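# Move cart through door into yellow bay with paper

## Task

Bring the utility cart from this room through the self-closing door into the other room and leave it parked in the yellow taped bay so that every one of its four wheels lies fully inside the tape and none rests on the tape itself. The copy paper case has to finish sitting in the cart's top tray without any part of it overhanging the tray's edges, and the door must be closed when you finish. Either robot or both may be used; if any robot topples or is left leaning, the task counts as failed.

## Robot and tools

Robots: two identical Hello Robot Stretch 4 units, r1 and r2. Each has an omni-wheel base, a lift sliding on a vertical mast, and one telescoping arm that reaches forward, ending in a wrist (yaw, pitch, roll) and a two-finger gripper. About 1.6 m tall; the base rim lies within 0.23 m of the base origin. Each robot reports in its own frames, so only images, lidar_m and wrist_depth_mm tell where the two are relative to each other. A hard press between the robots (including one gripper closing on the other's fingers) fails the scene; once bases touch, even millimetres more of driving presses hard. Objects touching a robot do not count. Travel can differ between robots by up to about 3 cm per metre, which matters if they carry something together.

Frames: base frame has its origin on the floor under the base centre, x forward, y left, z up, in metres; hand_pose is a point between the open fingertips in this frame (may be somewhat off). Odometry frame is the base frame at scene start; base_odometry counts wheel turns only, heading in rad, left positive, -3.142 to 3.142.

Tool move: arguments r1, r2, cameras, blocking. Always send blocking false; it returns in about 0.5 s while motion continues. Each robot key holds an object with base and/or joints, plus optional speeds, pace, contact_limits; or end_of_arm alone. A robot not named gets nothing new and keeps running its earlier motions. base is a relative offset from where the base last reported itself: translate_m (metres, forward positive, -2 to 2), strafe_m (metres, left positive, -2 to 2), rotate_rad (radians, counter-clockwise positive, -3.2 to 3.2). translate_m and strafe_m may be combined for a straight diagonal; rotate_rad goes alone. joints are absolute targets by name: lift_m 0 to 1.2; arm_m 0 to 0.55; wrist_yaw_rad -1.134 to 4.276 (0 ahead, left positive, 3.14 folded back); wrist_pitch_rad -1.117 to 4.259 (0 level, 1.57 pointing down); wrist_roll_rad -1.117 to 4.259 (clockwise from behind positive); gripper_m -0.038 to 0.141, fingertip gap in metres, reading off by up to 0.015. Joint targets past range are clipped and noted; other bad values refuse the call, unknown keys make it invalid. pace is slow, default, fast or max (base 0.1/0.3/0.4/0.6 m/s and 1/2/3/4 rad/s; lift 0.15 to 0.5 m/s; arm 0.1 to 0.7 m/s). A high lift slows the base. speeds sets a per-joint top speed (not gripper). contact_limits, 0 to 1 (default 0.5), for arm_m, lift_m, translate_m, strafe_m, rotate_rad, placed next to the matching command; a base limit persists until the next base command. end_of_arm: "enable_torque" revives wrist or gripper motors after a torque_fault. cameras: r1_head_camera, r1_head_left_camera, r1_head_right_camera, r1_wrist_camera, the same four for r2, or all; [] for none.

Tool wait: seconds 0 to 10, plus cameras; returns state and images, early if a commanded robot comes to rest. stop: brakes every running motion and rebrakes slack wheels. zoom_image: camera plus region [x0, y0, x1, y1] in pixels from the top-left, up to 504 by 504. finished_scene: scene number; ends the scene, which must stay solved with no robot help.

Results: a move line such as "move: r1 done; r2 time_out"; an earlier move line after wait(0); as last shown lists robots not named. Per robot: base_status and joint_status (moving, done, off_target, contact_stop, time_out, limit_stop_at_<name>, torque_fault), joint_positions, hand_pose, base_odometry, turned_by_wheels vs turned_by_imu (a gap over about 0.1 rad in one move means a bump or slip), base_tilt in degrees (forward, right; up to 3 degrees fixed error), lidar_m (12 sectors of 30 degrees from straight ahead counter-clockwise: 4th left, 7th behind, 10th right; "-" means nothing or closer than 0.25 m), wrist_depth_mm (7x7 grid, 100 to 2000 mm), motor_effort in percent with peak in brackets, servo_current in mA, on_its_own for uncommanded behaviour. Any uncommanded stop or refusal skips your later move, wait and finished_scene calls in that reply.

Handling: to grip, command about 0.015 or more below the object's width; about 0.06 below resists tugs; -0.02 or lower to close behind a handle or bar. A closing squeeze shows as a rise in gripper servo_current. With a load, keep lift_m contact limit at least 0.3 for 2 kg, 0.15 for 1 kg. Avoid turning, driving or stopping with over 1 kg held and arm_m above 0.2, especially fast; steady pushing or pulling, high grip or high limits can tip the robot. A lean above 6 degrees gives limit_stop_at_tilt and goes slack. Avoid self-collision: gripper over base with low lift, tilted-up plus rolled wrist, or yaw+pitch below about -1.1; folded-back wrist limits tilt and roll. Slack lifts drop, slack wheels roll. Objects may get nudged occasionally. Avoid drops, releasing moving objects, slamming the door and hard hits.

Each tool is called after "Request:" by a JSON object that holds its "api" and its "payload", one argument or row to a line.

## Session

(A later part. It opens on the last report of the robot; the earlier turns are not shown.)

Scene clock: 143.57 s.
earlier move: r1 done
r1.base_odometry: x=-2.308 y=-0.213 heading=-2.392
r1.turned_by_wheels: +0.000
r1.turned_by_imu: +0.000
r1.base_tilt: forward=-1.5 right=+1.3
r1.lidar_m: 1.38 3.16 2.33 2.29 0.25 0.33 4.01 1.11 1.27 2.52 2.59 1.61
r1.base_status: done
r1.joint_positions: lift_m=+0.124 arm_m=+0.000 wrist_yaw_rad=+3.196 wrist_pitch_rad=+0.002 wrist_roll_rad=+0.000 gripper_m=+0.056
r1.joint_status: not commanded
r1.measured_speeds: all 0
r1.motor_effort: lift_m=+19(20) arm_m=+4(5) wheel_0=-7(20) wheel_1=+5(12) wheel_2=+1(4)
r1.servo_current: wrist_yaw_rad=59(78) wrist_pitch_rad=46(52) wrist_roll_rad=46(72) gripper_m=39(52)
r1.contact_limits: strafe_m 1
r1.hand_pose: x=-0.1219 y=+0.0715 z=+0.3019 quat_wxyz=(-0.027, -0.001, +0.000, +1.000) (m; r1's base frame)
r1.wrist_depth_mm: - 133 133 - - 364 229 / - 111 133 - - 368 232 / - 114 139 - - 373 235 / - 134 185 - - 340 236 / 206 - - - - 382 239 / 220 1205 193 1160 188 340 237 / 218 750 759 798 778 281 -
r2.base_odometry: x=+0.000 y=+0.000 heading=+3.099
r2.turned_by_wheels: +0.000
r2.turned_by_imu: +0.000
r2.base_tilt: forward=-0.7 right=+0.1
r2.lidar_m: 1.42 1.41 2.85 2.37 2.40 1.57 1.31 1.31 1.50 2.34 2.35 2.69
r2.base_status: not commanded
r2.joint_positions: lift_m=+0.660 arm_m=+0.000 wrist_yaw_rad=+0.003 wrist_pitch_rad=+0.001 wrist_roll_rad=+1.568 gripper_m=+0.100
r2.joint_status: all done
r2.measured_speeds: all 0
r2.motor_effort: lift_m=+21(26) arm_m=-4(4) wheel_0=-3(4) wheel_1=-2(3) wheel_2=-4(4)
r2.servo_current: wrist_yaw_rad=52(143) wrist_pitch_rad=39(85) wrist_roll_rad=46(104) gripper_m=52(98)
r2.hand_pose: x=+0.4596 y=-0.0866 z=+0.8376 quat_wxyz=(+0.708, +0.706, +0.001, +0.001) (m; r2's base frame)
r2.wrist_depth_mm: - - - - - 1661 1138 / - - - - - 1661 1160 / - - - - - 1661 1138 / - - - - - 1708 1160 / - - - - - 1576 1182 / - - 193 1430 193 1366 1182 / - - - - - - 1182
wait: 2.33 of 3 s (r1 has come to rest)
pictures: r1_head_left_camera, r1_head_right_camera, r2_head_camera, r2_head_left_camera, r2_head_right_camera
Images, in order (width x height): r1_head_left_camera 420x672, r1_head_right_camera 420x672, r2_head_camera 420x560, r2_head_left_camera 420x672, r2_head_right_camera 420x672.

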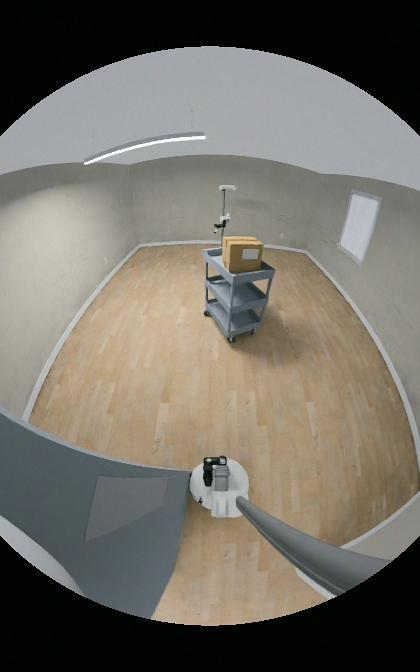

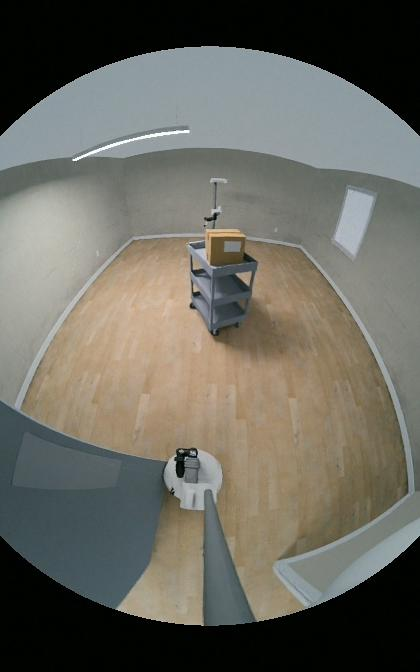

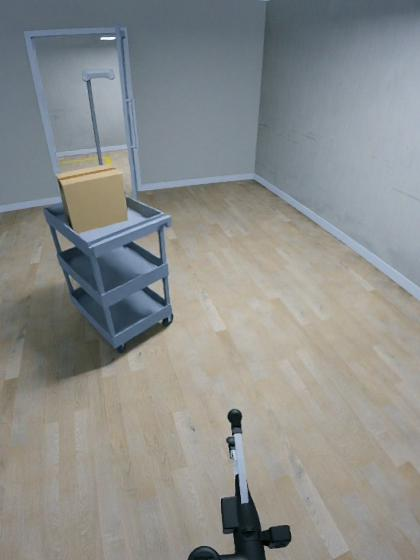

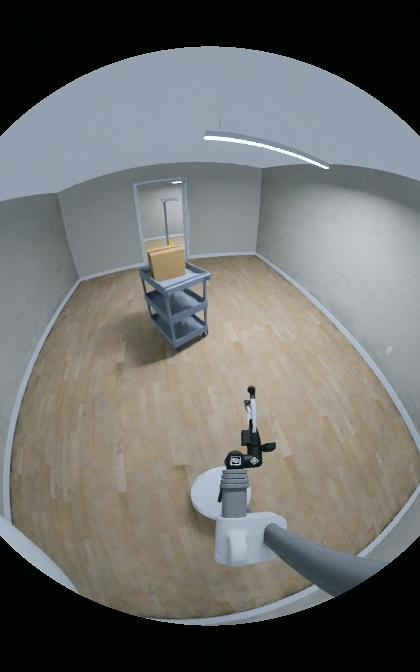

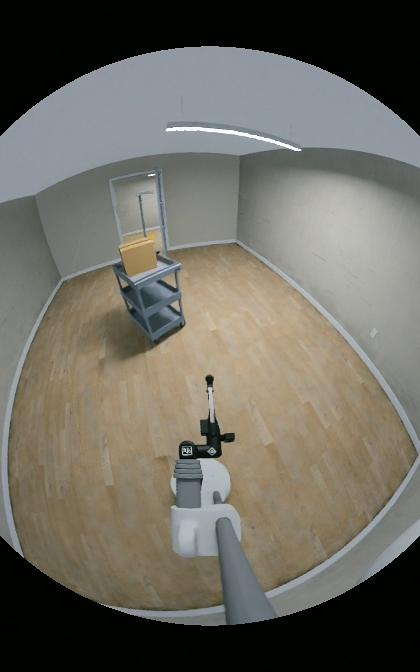

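Request:
{"api": "move", "payload": {
  "r1": {"base":{"strafe_m":0.2},"pace":"slow","contact_limits":{"strafe_m":0.7}},
  "r2": {"base":{"translate_m":0.68,"strafe_m":-0.17}},
  "blocking": false,
  "cameras": []
}}

Request:
{"api": "wait", "payload": {
  "seconds": 4,
  "cameras": []
}}

Request:
{"api": "wait", "payload": {
  "seconds": 2,
  "cameras": []
}}

Request:
{"api": "move", "payload": {
  "r2": {"base":{"rotate_rad":0.75}},
  "blocking": false,
  "cameras": []
}}

Request:
{"api": "wait", "payload": {
  "seconds": 4,
  "cameras": ["r2_head_camera","r2_wrist_camera","r1_head_right_camera"]
}}

Scene clock: 166.77 s.
move: r1 moving; r2 moving
r1.base_odometry: x=-2.298 y=-0.224 heading=-2.393
r1.turned_by_wheels: +0.000
r1.turned_by_imu: +0.000
r1.base_tilt: forward=-1.6 right=+1.3
r1.lidar_m: 1.39 3.15 2.31 2.26 0.25 0.29 3.95 1.11 1.26 2.54 2.64 1.60
r1.base_status: strafe_m moving
r1.joint_positions: lift_m=+0.124 arm_m=+0.000 wrist_yaw_rad=+3.196 wrist_pitch_rad=+0.002 wrist_roll_rad=+0.000 gripper_m=+0.056
r1.joint_status: not commanded
r1.measured_speeds: translate_m=-0.001 strafe_m=+0.056 rotate_rad=+0.004 lift_m=+0.000 arm_m=+0.000 wrist_yaw_rad=+0.000 wrist_pitch_rad=+0.000 wrist_roll_rad=+0.000
r1.motor_effort: lift_m=+19(19) arm_m=+4(5) wheel_0=-16(16) wheel_1=+7(10) wheel_2=+0(1)
r1.servo_current: wrist_yaw_rad=52(65) wrist_pitch_rad=46(52) wrist_roll_rad=46(59) gripper_m=39(46)
r1.contact_limits: strafe_m 0.7
r1.hand_pose: x=-0.1219 y=+0.0715 z=+0.3019 quat_wxyz=(-0.027, -0.001, +0.000, +1.000) (m; r1's base frame)
r1.wrist_depth_mm: - 132 133 - - 351 224 / - 111 133 - - 353 228 / - 114 138 - - 359 230 / - 134 186 - - 364 232 / 205 - - - - 366 233 / 219 1229 194 1182 187 368 232 / 218 750 750 798 788 272 233
r2.base_odometry: x=-0.031 y=+0.009 heading=+3.099
r2.turned_by_wheels: +0.000
r2.turned_by_imu: +0.001
r2.base_tilt: forward=-0.7 right=+0.1
r2.lidar_m: 1.44 1.37 2.86 2.39 2.43 1.62 1.34 1.34 1.52 2.33 2.32 2.65
r2.base_status: translate_m moving; strafe_m moving
r2.joint_positions: lift_m=+0.660 arm_m=+0.000 wrist_yaw_rad=+0.003 wrist_pitch_rad=+0.001 wrist_roll_rad=+1.568 gripper_m=+0.100
r2.joint_status: not commanded
r2.measured_speeds: translate_m=+0.123 strafe_m=-0.031 rotate_rad=+0.002 lift_m=+0.000 arm_m=+0.000 wrist_yaw_rad=+0.000 wrist_pitch_rad=+0.000 wrist_roll_rad=+0.000
r2.motor_effort: lift_m=+21(21) arm_m=-4(4) wheel_0=+6(11) wheel_1=+5(6) wheel_2=-12(13)
r2.servo_current: wrist_yaw_rad=33(52) wrist_pitch_rad=46(46) wrist_roll_rad=39(59) gripper_m=52(59)
r2.hand_pose: x=+0.4596 y=-0.0866 z=+0.8376 quat_wxyz=(+0.708, +0.706, +0.001, +0.001) (m; r2's base frame)
r2.wrist_depth_mm: - - - - - 1661 1138 / - - - - - 1618 1160 / - - - - - 1661 1182 / - - - - - 1708 1182 / - - - - - 1661 1182 / - - 193 1430 187 1366 1138 / - - - - - - 1160
pictures: none
No camera images: "cameras" was empty.

Scene clock: 169.40 s.
earlier move: r1 done; r2 moving
r1.base_odometry: x=-2.172 y=-0.359 heading=-2.392
r1.turned_by_wheels: +0.000
r1.turned_by_imu: +0.001
r1.base_tilt: forward=-1.6 right=+1.3
r1.lidar_m: 1.41 2.88 0.25 2.09 0.25 0.25 0.56 1.24 1.27 2.71 2.81 1.52
r1.base_status: done
r1.joint_positions: lift_m=+0.124 arm_m=+0.000 wrist_yaw_rad=+3.196 wrist_pitch_rad=+0.002 wrist_roll_rad=+0.000 gripper_m=+0.056
r1.joint_status: not commanded
r1.measured_speeds: all 0
r1.motor_effort: lift_m=+19(19) arm_m=+4(5) wheel_0=-5(16) wheel_1=+7(11) wheel_2=+0(1)
r1.servo_current: wrist_yaw_rad=33(65) wrist_pitch_rad=39(52) wrist_roll_rad=46(72) gripper_m=39(46)
r1.contact_limits: strafe_m 0.7
r1.hand_pose: x=-0.1219 y=+0.0715 z=+0.3019 quat_wxyz=(-0.027, -0.001, +0.000, +1.000) (m; r1's base frame)
r1.wrist_depth_mm: - 133 133 - 404 249 186 / - 112 133 - 415 251 189 / - 114 139 - 418 254 190 / - 134 186 - 421 256 190 / 206 - - - 424 256 191 / 220 1205 194 1160 188 257 191 / 219 750 750 798 389 214 191
r2.base_odometry: x=-0.656 y=+0.194 heading=+3.099
r2.turned_by_wheels: +0.000
r2.turned_by_imu: +0.001
r2.base_tilt: forward=-0.6 right=+0.1
r2.lidar_m: 2.84 0.88 3.27 2.74 2.70 2.28 1.87 1.89 2.20 1.99 1.99 2.28
r2.base_status: translate_m moving; strafe_m moving
r2.joint_positions: lift_m=+0.660 arm_m=+0.000 wrist_yaw_rad=+0.003 wrist_pitch_rad=+0.001 wrist_roll_rad=+1.568 gripper_m=+0.100
r2.joint_status: not commanded
r2.measured_speeds: translate_m=+0.095 strafe_m=-0.023 rotate_rad=-0.006 lift_m=+0.000 arm_m=+0.000 wrist_yaw_rad=+0.000 wrist_pitch_rad=+0.000 wrist_roll_rad=+0.000
r2.motor_effort: lift_m=+21(21) arm_m=-4(4) wheel_0=+1(12) wheel_1=+4(8) wheel_2=-4(14)
r2.servo_current: wrist_yaw_rad=46(65) wrist_pitch_rad=39(46) wrist_roll_rad=59(65) gripper_m=52(59)
r2.hand_pose: x=+0.4596 y=-0.0866 z=+0.8376 quat_wxyz=(+0.708, +0.706, +0.001, +0.001) (m; r2's base frame)
r2.wrist_depth_mm: - - - - - 1708 1138 / - - - - - 1661 1160 / - - - - - 1661 1160 / - - - - - 1661 1160 / - - - - - 1708 1182 / - - 193 - 194 1499 1160 / - - - - - 1863 1160
wait: 2.63 of 4 s (r1 has come to rest)
pictures: none
No camera images: "cameras" was empty.

Scene clock: 170.07 s.
earlier move: r2 done
r1.base_odometry: x=-2.172 y=-0.359 heading=-2.392
r1.turned_by_wheels: +0.000
r1.turned_by_imu: +0.000
r1.base_tilt: forward=-1.6 right=+1.2
r1.lidar_m: 1.41 2.89 0.25 2.08 0.25 0.26 0.57 1.23 1.30 2.72 2.81 1.52
r1.base_status: done
r1.joint_positions: lift_m=+0.124 arm_m=+0.000 wrist_yaw_rad=+3.196 wrist_pitch_rad=+0.002 wrist_roll_rad=+0.000 gripper_m=+0.056
r1.joint_status: not commanded
r1.measured_speeds: all 0
r1.motor_effort: lift_m=+19(19) arm_m=+4(5) wheel_0=-5(16) wheel_1=+7(11) wheel_2=+0(1)
r1.servo_current: wrist_yaw_rad=52(65) wrist_pitch_rad=39(52) wrist_roll_rad=52(72) gripper_m=46(46)
r1.contact_limits: strafe_m 0.7
r1.hand_pose: x=-0.1219 y=+0.0715 z=+0.3019 quat_wxyz=(-0.027, -0.001, +0.000, +1.000) (m; r1's base frame)
r1.wrist_depth_mm: - 133 132 - 404 248 186 / - 112 133 - 413 252 189 / - 114 138 - 418 254 190 / - 134 186 - 418 256 190 / 205 - - - 424 257 191 / 219 1182 193 1229 187 260 192 / 218 750 750 788 389 215 191
r2.base_odometry: x=-0.672 y=+0.199 heading=+3.100
r2.turned_by_wheels: +0.000
r2.turned_by_imu: +0.000
r2.base_tilt: forward=-0.7 right=+0.1
r2.lidar_m: 2.84 0.85 3.26 2.75 2.73 2.28 1.91 1.92 2.19 1.99 1.97 2.31
r2.base_status: done
r2.joint_positions: lift_m=+0.660 arm_m=+0.000 wrist_yaw_rad=+0.003 wrist_pitch_rad=+0.001 wrist_roll_rad=+1.568 gripper_m=+0.100
r2.joint_status: not commanded
r2.measured_speeds: all 0
r2.motor_effort: lift_m=+21(21) arm_m=-4(4) wheel_0=+2(12) wheel_1=+3(8) wheel_2=-2(14)
r2.servo_current: wrist_yaw_rad=46(65) wrist_pitch_rad=39(46) wrist_roll_rad=46(65) gripper_m=46(59)
r2.hand_pose: x=+0.4596 y=-0.0866 z=+0.8376 quat_wxyz=(+0.708, +0.706, +0.001, +0.001) (m; r2's base frame)
r2.wrist_depth_mm: - - - - - 1661 1118 / - - - - - 1661 1160 / - - - - - 1708 1182 / - - - - - 1708 1160 / - - - - - 1708 1160 / - - 193 - 194 1464 1160 / - - - - - 1808 1138
wait: 0.67 of 2 s (r2 has come to rest)
pictures: none
No camera images: "cameras" was empty.

Scene clock: 170.57 s.
move: r2 moving
r1: as last shown
r1.base_tilt: forward=-1.6 right=+1.3
r1.lidar_m: 1.39 2.93 0.26 2.09 0.25 0.25 0.59 1.25 1.25 2.74 2.82 1.50
r1.motor_effort: lift_m=+19(19) arm_m=+4(5) wheel_0=-5(6) wheel_1=+8(8) wheel_2=+0(0)
r1.servo_current: wrist_yaw_rad=46(65) wrist_pitch_rad=46(46) wrist_roll_rad=59(65) gripper_m=39(46)
r1.contact_limits: strafe_m 0.7
r1.wrist_depth_mm: - 133 132 - 407 249 186 / - 111 133 - 410 252 187 / - 114 139 - 415 254 189 / - 134 185 - 421 256 191 / 205 - - - 430 256 192 / 220 1205 193 1205 188 259 191 / 218 750 741 798 389 213 191
r2.base_odometry: x=-0.672 y=+0.199 heading=-2.932
r2.turned_by_wheels: +0.252
r2.turned_by_imu: +0.245
r2.base_tilt: forward=-0.7 right=+0.1
r2.lidar_m: 0.92 0.86 2.92 2.73 2.84 2.00 1.90 2.00 2.07 1.97 2.07 2.75
r2.base_status: rotate_rad moving
r2.joint_positions: lift_m=+0.660 arm_m=+0.000 wrist_yaw_rad=+0.003 wrist_pitch_rad=+0.001 wrist_roll_rad=+1.568 gripper_m=+0.100
r2.joint_status: not commanded
r2.measured_speeds: translate_m=+0.001 strafe_m=+0.002 rotate_rad=+0.976 lift_m=+0.000 arm_m=+0.000 wrist_yaw_rad=+0.000 wrist_pitch_rad=+0.000 wrist_roll_rad=+0.000
r2.motor_effort: lift_m=+21(21) arm_m=-4(4) wheel_0=-5(10) wheel_1=-10(10) wheel_2=-10(11)
r2.servo_current: wrist_yaw_rad=39(59) wrist_pitch_rad=39(39) wrist_roll_rad=46(52) gripper_m=59(59)
r2.hand_pose: x=+0.4595 y=-0.0867 z=+0.8376 quat_wxyz=(+0.708, +0.706, +0.001, +0.001) (m; r2's base frame)
r2.wrist_depth_mm: - - - - - 1576 1160 / - - - - - 1618 1182 / - - - - - 1661 1160 / - - - - - 1708 1160 / - - - - - 1708 1182 / - - 193 - 193 1397 - / - - - - - - -
pictures: none
No camera images: "cameras" was empty.

Scene clock: 171.60 s.
earlier move: r2 done
r1.base_odometry: x=-2.172 y=-0.359 heading=-2.392
r1.turned_by_wheels: +0.000
r1.turned_by_imu: +0.000
r1.base_tilt: forward=-1.5 right=+1.3
r1.lidar_m: 1.39 2.87 0.25 2.09 0.25 0.25 0.58 1.25 1.27 2.72 2.80 1.51
r1.base_status: not commanded
r1.joint_positions: lift_m=+0.124 arm_m=+0.000 wrist_yaw_rad=+3.196 wrist_pitch_rad=+0.002 wrist_roll_rad=+0.000 gripper_m=+0.056
r1.joint_status: not commanded
r1.measured_speeds: all 0
r1.motor_effort: lift_m=+19(20) arm_m=+4(5) wheel_0=-5(6) wheel_1=+8(8) wheel_2=+0(0)
r1.servo_current: wrist_yaw_rad=59(72) wrist_pitch_rad=52(52) wrist_roll_rad=46(72) gripper_m=39(52)
r1.contact_limits: strafe_m 0.7
r1.hand_pose: x=-0.1219 y=+0.0715 z=+0.3019 quat_wxyz=(-0.027, -0.001, +0.000, +1.000) (m; r1's base frame)
r1.wrist_depth_mm: - 133 132 - 407 249 186 / - 112 133 - 413 251 187 / - 114 138 - 421 253 190 / - 134 186 - 418 257 191 / 205 - - - 427 257 191 / 220 1205 194 1160 187 258 191 / 217 759 759 788 392 213 191
r2.base_odometry: x=-0.672 y=+0.199 heading=-2.434
r2.turned_by_wheels: +0.497
r2.turned_by_imu: +0.485
r2.base_tilt: forward=-0.7 right=+0.0
r2.lidar_m: 0.88 2.95 2.72 2.84 2.05 1.90 1.96 2.09 1.99 2.02 2.68 0.92
r2.base_status: done
r2.joint_positions: lift_m=+0.660 arm_m=+0.000 wrist_yaw_rad=+0.003 wrist_pitch_rad=+0.001 wrist_roll_rad=+1.568 gripper_m=+0.100
r2.joint_status: not commanded
r2.measured_speeds: all 0
r2.motor_effort: lift_m=+21(21) arm_m=-4(4) wheel_0=-3(10) wheel_1=-3(10) wheel_2=-3(12)
r2.servo_current: wrist_yaw_rad=52(59) wrist_pitch_rad=33(46) wrist_roll_rad=46(59) gripper_m=59(59)
r2.hand_pose: x=+0.4595 y=-0.0867 z=+0.8376 quat_wxyz=(+0.708, +0.706, +0.001, +0.001) (m; r2's base frame)
r2.wrist_depth_mm: - - - - - 1537 1160 / - - - - - 732 - / - - 1025 917 - 707 - / - - 976 931 - 715 - / - - - 723 - 715 - / - - 193 - 195 1464 1138 / - - - - - 1863 1182
wait: 1.03 of 4 s (r2 has come to rest)
pictures: r1_head_right_camera, r2_head_camera, r2_wrist_camera
Images, in order (width x height): r1_head_right_camera 420x672, r2_head_camera 420x560, r2_wrist_camera 616x392.

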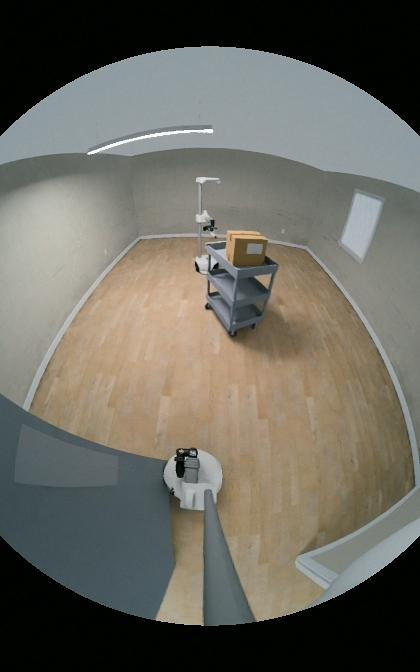

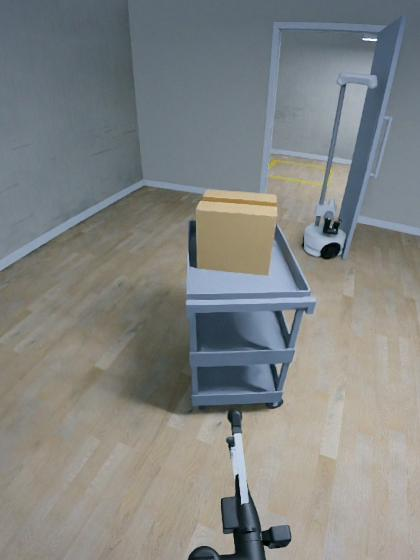

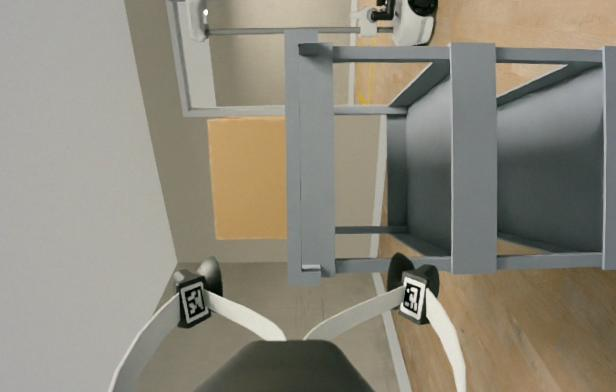

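Request:
{"api": "move", "payload": {
  "r2": {"base":{"translate_m":0.36},"pace":"slow","contact_limits":{"translate_m":0.15}},
  "blocking": false,
  "cameras": []
}}

Request:
{"api": "wait", "payload": {
  "seconds": 6,
  "cameras": ["r2_head_camera","r2_wrist_camera"]
}}

Scene clock: 178.10 s.
move: r2 moving
r1: as last shown
r1.base_tilt: forward=-1.6 right=+1.3
r1.lidar_m: 1.41 2.89 0.25 2.07 0.25 0.26 0.55 1.26 1.29 2.72 2.82 1.48
r1.motor_effort: lift_m=+19(19) arm_m=+4(5) wheel_0=-5(6) wheel_1=+8(8) wheel_2=+0(0)
r1.servo_current: wrist_yaw_rad=46(59) wrist_pitch_rad=33(46) wrist_roll_rad=46(59) gripper_m=46(46)
r1.contact_limits: strafe_m 0.7
r1.wrist_depth_mm: - 133 133 - 404 248 186 / - 112 133 - 413 252 189 / - 114 138 - 418 252 190 / - 134 186 - 424 255 190 / 205 - - - 424 256 192 / 220 1205 194 1182 187 259 193 / 218 750 750 788 387 215 191
r2.base_odometry: x=-0.682 y=+0.191 heading=-2.434
r2.turned_by_wheels: +0.000
r2.turned_by_imu: +0.001
r2.base_tilt: forward=-0.7 right=+0.1
r2.lidar_m: 0.85 2.92 2.74 2.83 2.05 1.92 1.99 2.11 1.99 2.02 2.63 0.91
r2.base_status: translate_m moving
r2.joint_positions: lift_m=+0.660 arm_m=+0.000 wrist_yaw_rad=+0.003 wrist_pitch_rad=+0.001 wrist_roll_rad=+1.568 gripper_m=+0.100
r2.joint_status: not commanded
r2.measured_speeds: translate_m=+0.049 strafe_m=+0.001 rotate_rad=+0.002 lift_m=+0.000 arm_m=+0.000 wrist_yaw_rad=+0.000 wrist_pitch_rad=+0.000 wrist_roll_rad=+0.000
r2.motor_effort: lift_m=+21(21) arm_m=-4(4) wheel_0=+2(7) wheel_1=+7(7) wheel_2=-10(11)
r2.servo_current: wrist_yaw_rad=39(52) wrist_pitch_rad=46(46) wrist_roll_rad=39(59) gripper_m=52(59)
r2.contact_limits: translate_m 0.15
r2.hand_pose: x=+0.4595 y=-0.0867 z=+0.8376 quat_wxyz=(+0.708, +0.706, +0.001, +0.001) (m; r2's base frame)
r2.wrist_depth_mm: - - - - - 1537 1138 / - - - 707 - 699 - / - - 976 904 - 699 - / - - 960 931 - 707 - / - - - 715 - 707 - / - - 193 - 194 1499 1160 / - - - - - 1808 1182
pictures: none
No camera images: "cameras" was empty.

Scene clock: 182.50 s.
earlier move: r2 done
r1.base_odometry: x=-2.172 y=-0.359 heading=-2.392
r1.turned_by_wheels: +0.000
r1.turned_by_imu: +0.000
r1.base_tilt: forward=-1.6 right=+1.3
r1.lidar_m: 1.41 2.87 0.25 2.08 0.25 0.25 0.58 1.25 1.28 2.72 2.83 1.54
r1.base_status: not commanded
r1.joint_positions: lift_m=+0.124 arm_m=+0.000 wrist_yaw_rad=+3.196 wrist_pitch_rad=+0.002 wrist_roll_rad=+0.000 gripper_m=+0.056
r1.joint_status: not commanded
r1.measured_speeds: all 0
r1.motor_effort: lift_m=+19(20) arm_m=+4(5) wheel_0=-5(6) wheel_1=+8(8) wheel_2=+0(0)
r1.servo_current: wrist_yaw_rad=39(72) wrist_pitch_rad=46(52) wrist_roll_rad=46(72) gripper_m=52(52)
r1.contact_limits: strafe_m 0.7
r1.hand_pose: x=-0.1219 y=+0.0715 z=+0.3019 quat_wxyz=(-0.027, -0.001, +0.000, +1.000) (m; r1's base frame)
r1.wrist_depth_mm: - 133 133 - 404 248 185 / - 111 133 - 413 253 187 / - 114 138 - 415 252 189 / - 134 186 - 421 256 191 / 206 - - - 427 258 191 / 220 1205 195 1182 187 259 191 / 217 768 750 798 389 214 191
r2.base_odometry: x=-0.946 y=-0.035 heading=-2.434
r2.turned_by_wheels: +0.000
r2.turned_by_imu: +0.001
r2.base_tilt: forward=-0.7 right=+0.1
r2.lidar_m: 0.53 2.78 2.57 2.61 2.38 2.23 2.28 2.27 2.14 2.20 2.89 0.55
r2.base_status: done
r2.joint_positions: lift_m=+0.660 arm_m=+0.000 wrist_yaw_rad=+0.003 wrist_pitch_rad=+0.001 wrist_roll_rad=+1.568 gripper_m=+0.100
r2.joint_status: not commanded
r2.measured_speeds: all 0
r2.motor_effort: lift_m=+21(21) arm_m=-4(4) wheel_0=+5(10) wheel_1=+4(7) wheel_2=-6(11)
r2.servo_current: wrist_yaw_rad=52(65) wrist_pitch_rad=39(52) wrist_roll_rad=46(59) gripper_m=52(59)
r2.contact_limits: translate_m 0.15
r2.hand_pose: x=+0.4595 y=-0.0867 z=+0.8376 quat_wxyz=(+0.708, +0.706, +0.001, +0.001) (m; r2's base frame)
r2.wrist_depth_mm: - - - 355 - 723 - / - - 554 357 - - - / - - 574 357 - - - / - - 597 359 - - - / - - 609 364 364 - - / - - 193 364 193 394 384 / - - - - 370 1661 1138
wait: 4.40 of 6 s (r2 has come to rest)
pictures: r2_head_camera, r2_wrist_camera
Images, in order (width x height): r2_head_camera 420x560, r2_wrist_camera 616x392.

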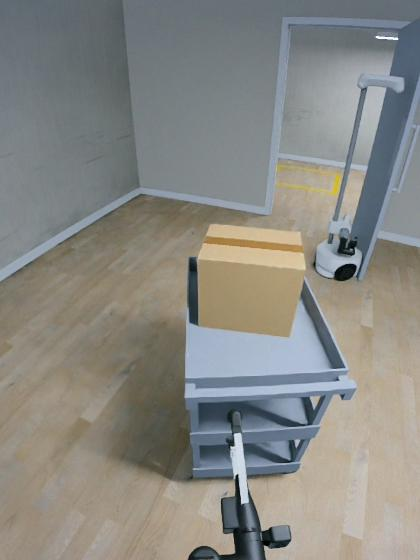

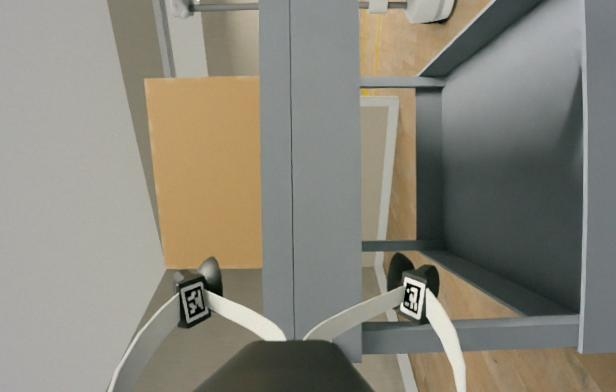

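Request:
{"api": "move", "payload": {
  "r2": {"base":{"translate_m":0.12,"strafe_m":-0.05},"pace":"slow","contact_limits":{"translate_m":0.15}},
  "blocking": false,
  "cameras": []
}}

Request:
{"api": "wait", "payload": {
  "seconds": 4,
  "cameras": ["r2_wrist_camera"]
}}

Scene clock: 189.70 s.
move: r2 moving
r1: as last shown
r1.lidar_m: 1.39 2.87 0.26 2.10 0.25 0.25 0.55 1.21 1.28 2.72 2.85 1.52
r1.motor_effort: lift_m=+19(19) arm_m=+4(5) wheel_0=-5(5) wheel_1=+7(8) wheel_2=+0(0)
r1.servo_current: wrist_yaw_rad=59(65) wrist_pitch_rad=39(46) wrist_roll_rad=46(59) gripper_m=39(52)
r1.contact_limits: strafe_m 0.7
r1.wrist_depth_mm: - 133 132 - 404 250 187 / - 112 133 - 413 252 188 / - 114 139 - 415 254 190 / - 134 186 - 424 256 190 / 205 - - - 421 258 191 / 220 1205 193 1205 187 259 191 / 219 759 759 798 389 213 191
r2.base_odometry: x=-0.959 y=-0.039 heading=-2.434
r2.turned_by_wheels: +0.000
r2.turned_by_imu: +0.001
r2.base_tilt: forward=-0.7 right=+0.1
r2.lidar_m: 0.51 2.76 2.58 2.67 2.37 2.24 2.30 2.29 2.14 2.20 2.88 0.54
r2.base_status: translate_m moving; strafe_m moving
r2.joint_positions: lift_m=+0.660 arm_m=+0.000 wrist_yaw_rad=+0.003 wrist_pitch_rad=+0.001 wrist_roll_rad=+1.568 gripper_m=+0.100
r2.joint_status: not commanded
r2.measured_speeds: translate_m=+0.048 strafe_m=-0.020 rotate_rad=+0.000 lift_m=+0.000 arm_m=+0.000 wrist_yaw_rad=+0.000 wrist_pitch_rad=+0.000 wrist_roll_rad=+0.000
r2.motor_effort: lift_m=+21(21) arm_m=-4(4) wheel_0=+9(10) wheel_1=+4(5) wheel_2=-9(10)
r2.servo_current: wrist_yaw_rad=39(52) wrist_pitch_rad=39(46) wrist_roll_rad=39(46) gripper_m=52(52)
r2.contact_limits: translate_m 0.15
r2.hand_pose: x=+0.4595 y=-0.0867 z=+0.8376 quat_wxyz=(+0.708, +0.706, +0.001, +0.001) (m; r2's base frame)
r2.wrist_depth_mm: - - - 343 - 732 - / - - 544 345 - - - / - - 559 347 - - - / - - 580 347 - - - / - - 603 349 946 - - / - - 191 351 194 512 462 / - - - - 359 1576 1042
pictures: none
No camera images: "cameras" was empty.

Scene clock: 191.70 s.
earlier move: r2 done
r1.base_odometry: x=-2.172 y=-0.359 heading=-2.392
r1.turned_by_wheels: +0.000
r1.turned_by_imu: +0.000
r1.base_tilt: forward=-1.6 right=+1.3
r1.lidar_m: 1.40 2.87 0.25 2.06 0.25 0.25 0.57 1.24 1.30 2.73 2.82 1.51
r1.base_status: not commanded
r1.joint_positions: lift_m=+0.124 arm_m=+0.000 wrist_yaw_rad=+3.196 wrist_pitch_rad=+0.002 wrist_roll_rad=+0.000 gripper_m=+0.056
r1.joint_status: not commanded
r1.measured_speeds: all 0
r1.motor_effort: lift_m=+19(20) arm_m=+4(5) wheel_0=-5(6) wheel_1=+8(8) wheel_2=+0(0)
r1.servo_current: wrist_yaw_rad=39(65) wrist_pitch_rad=39(52) wrist_roll_rad=52(78) gripper_m=46(52)
r1.contact_limits: strafe_m 0.7
r1.hand_pose: x=-0.1219 y=+0.0715 z=+0.3019 quat_wxyz=(-0.027, -0.001, +0.000, +1.000) (m; r1's base frame)
r1.wrist_depth_mm: - 133 132 - 404 249 187 / - 112 133 - 413 250 189 / - 114 138 - 415 253 189 / - 134 186 - 421 257 190 / 206 - - - 424 258 191 / 220 1182 194 1182 187 259 191 / 218 750 741 809 387 214 192
r2.base_odometry: x=-1.069 y=-0.075 heading=-2.434
r2.turned_by_wheels: +0.000
r2.turned_by_imu: +0.000
r2.base_tilt: forward=-0.7 right=+0.1
r2.lidar_m: 0.41 2.76 2.58 2.64 2.53 2.36 2.41 2.30 2.15 2.20 2.90 0.45
r2.base_status: done
r2.joint_positions: lift_m=+0.660 arm_m=+0.000 wrist_yaw_rad=+0.003 wrist_pitch_rad=+0.001 wrist_roll_rad=+1.568 gripper_m=+0.100
r2.joint_status: not commanded
r2.measured_speeds: all 0
r2.motor_effort: lift_m=+21(21) arm_m=-4(4) wheel_0=+4(10) wheel_1=+4(7) wheel_2=-7(10)
r2.servo_current: wrist_yaw_rad=46(59) wrist_pitch_rad=39(46) wrist_roll_rad=46(59) gripper_m=52(59)
r2.contact_limits: translate_m 0.15
r2.hand_pose: x=+0.4595 y=-0.0867 z=+0.8376 quat_wxyz=(+0.708, +0.706, +0.001, +0.001) (m; r2's base frame)
r2.wrist_depth_mm: - - - 238 1808 1618 - / - - 436 240 239 778 - / - 449 442 241 831 - - / - 473 462 242 842 - - / - 492 477 243 243 - - / - - 187 244 192 - - / - - - - - 1756 462
wait: 2.00 of 4 s (r2 has come to rest)
pictures: r2_wrist_camera
Images, in order (width x height): r2_wrist_camera 616x392.

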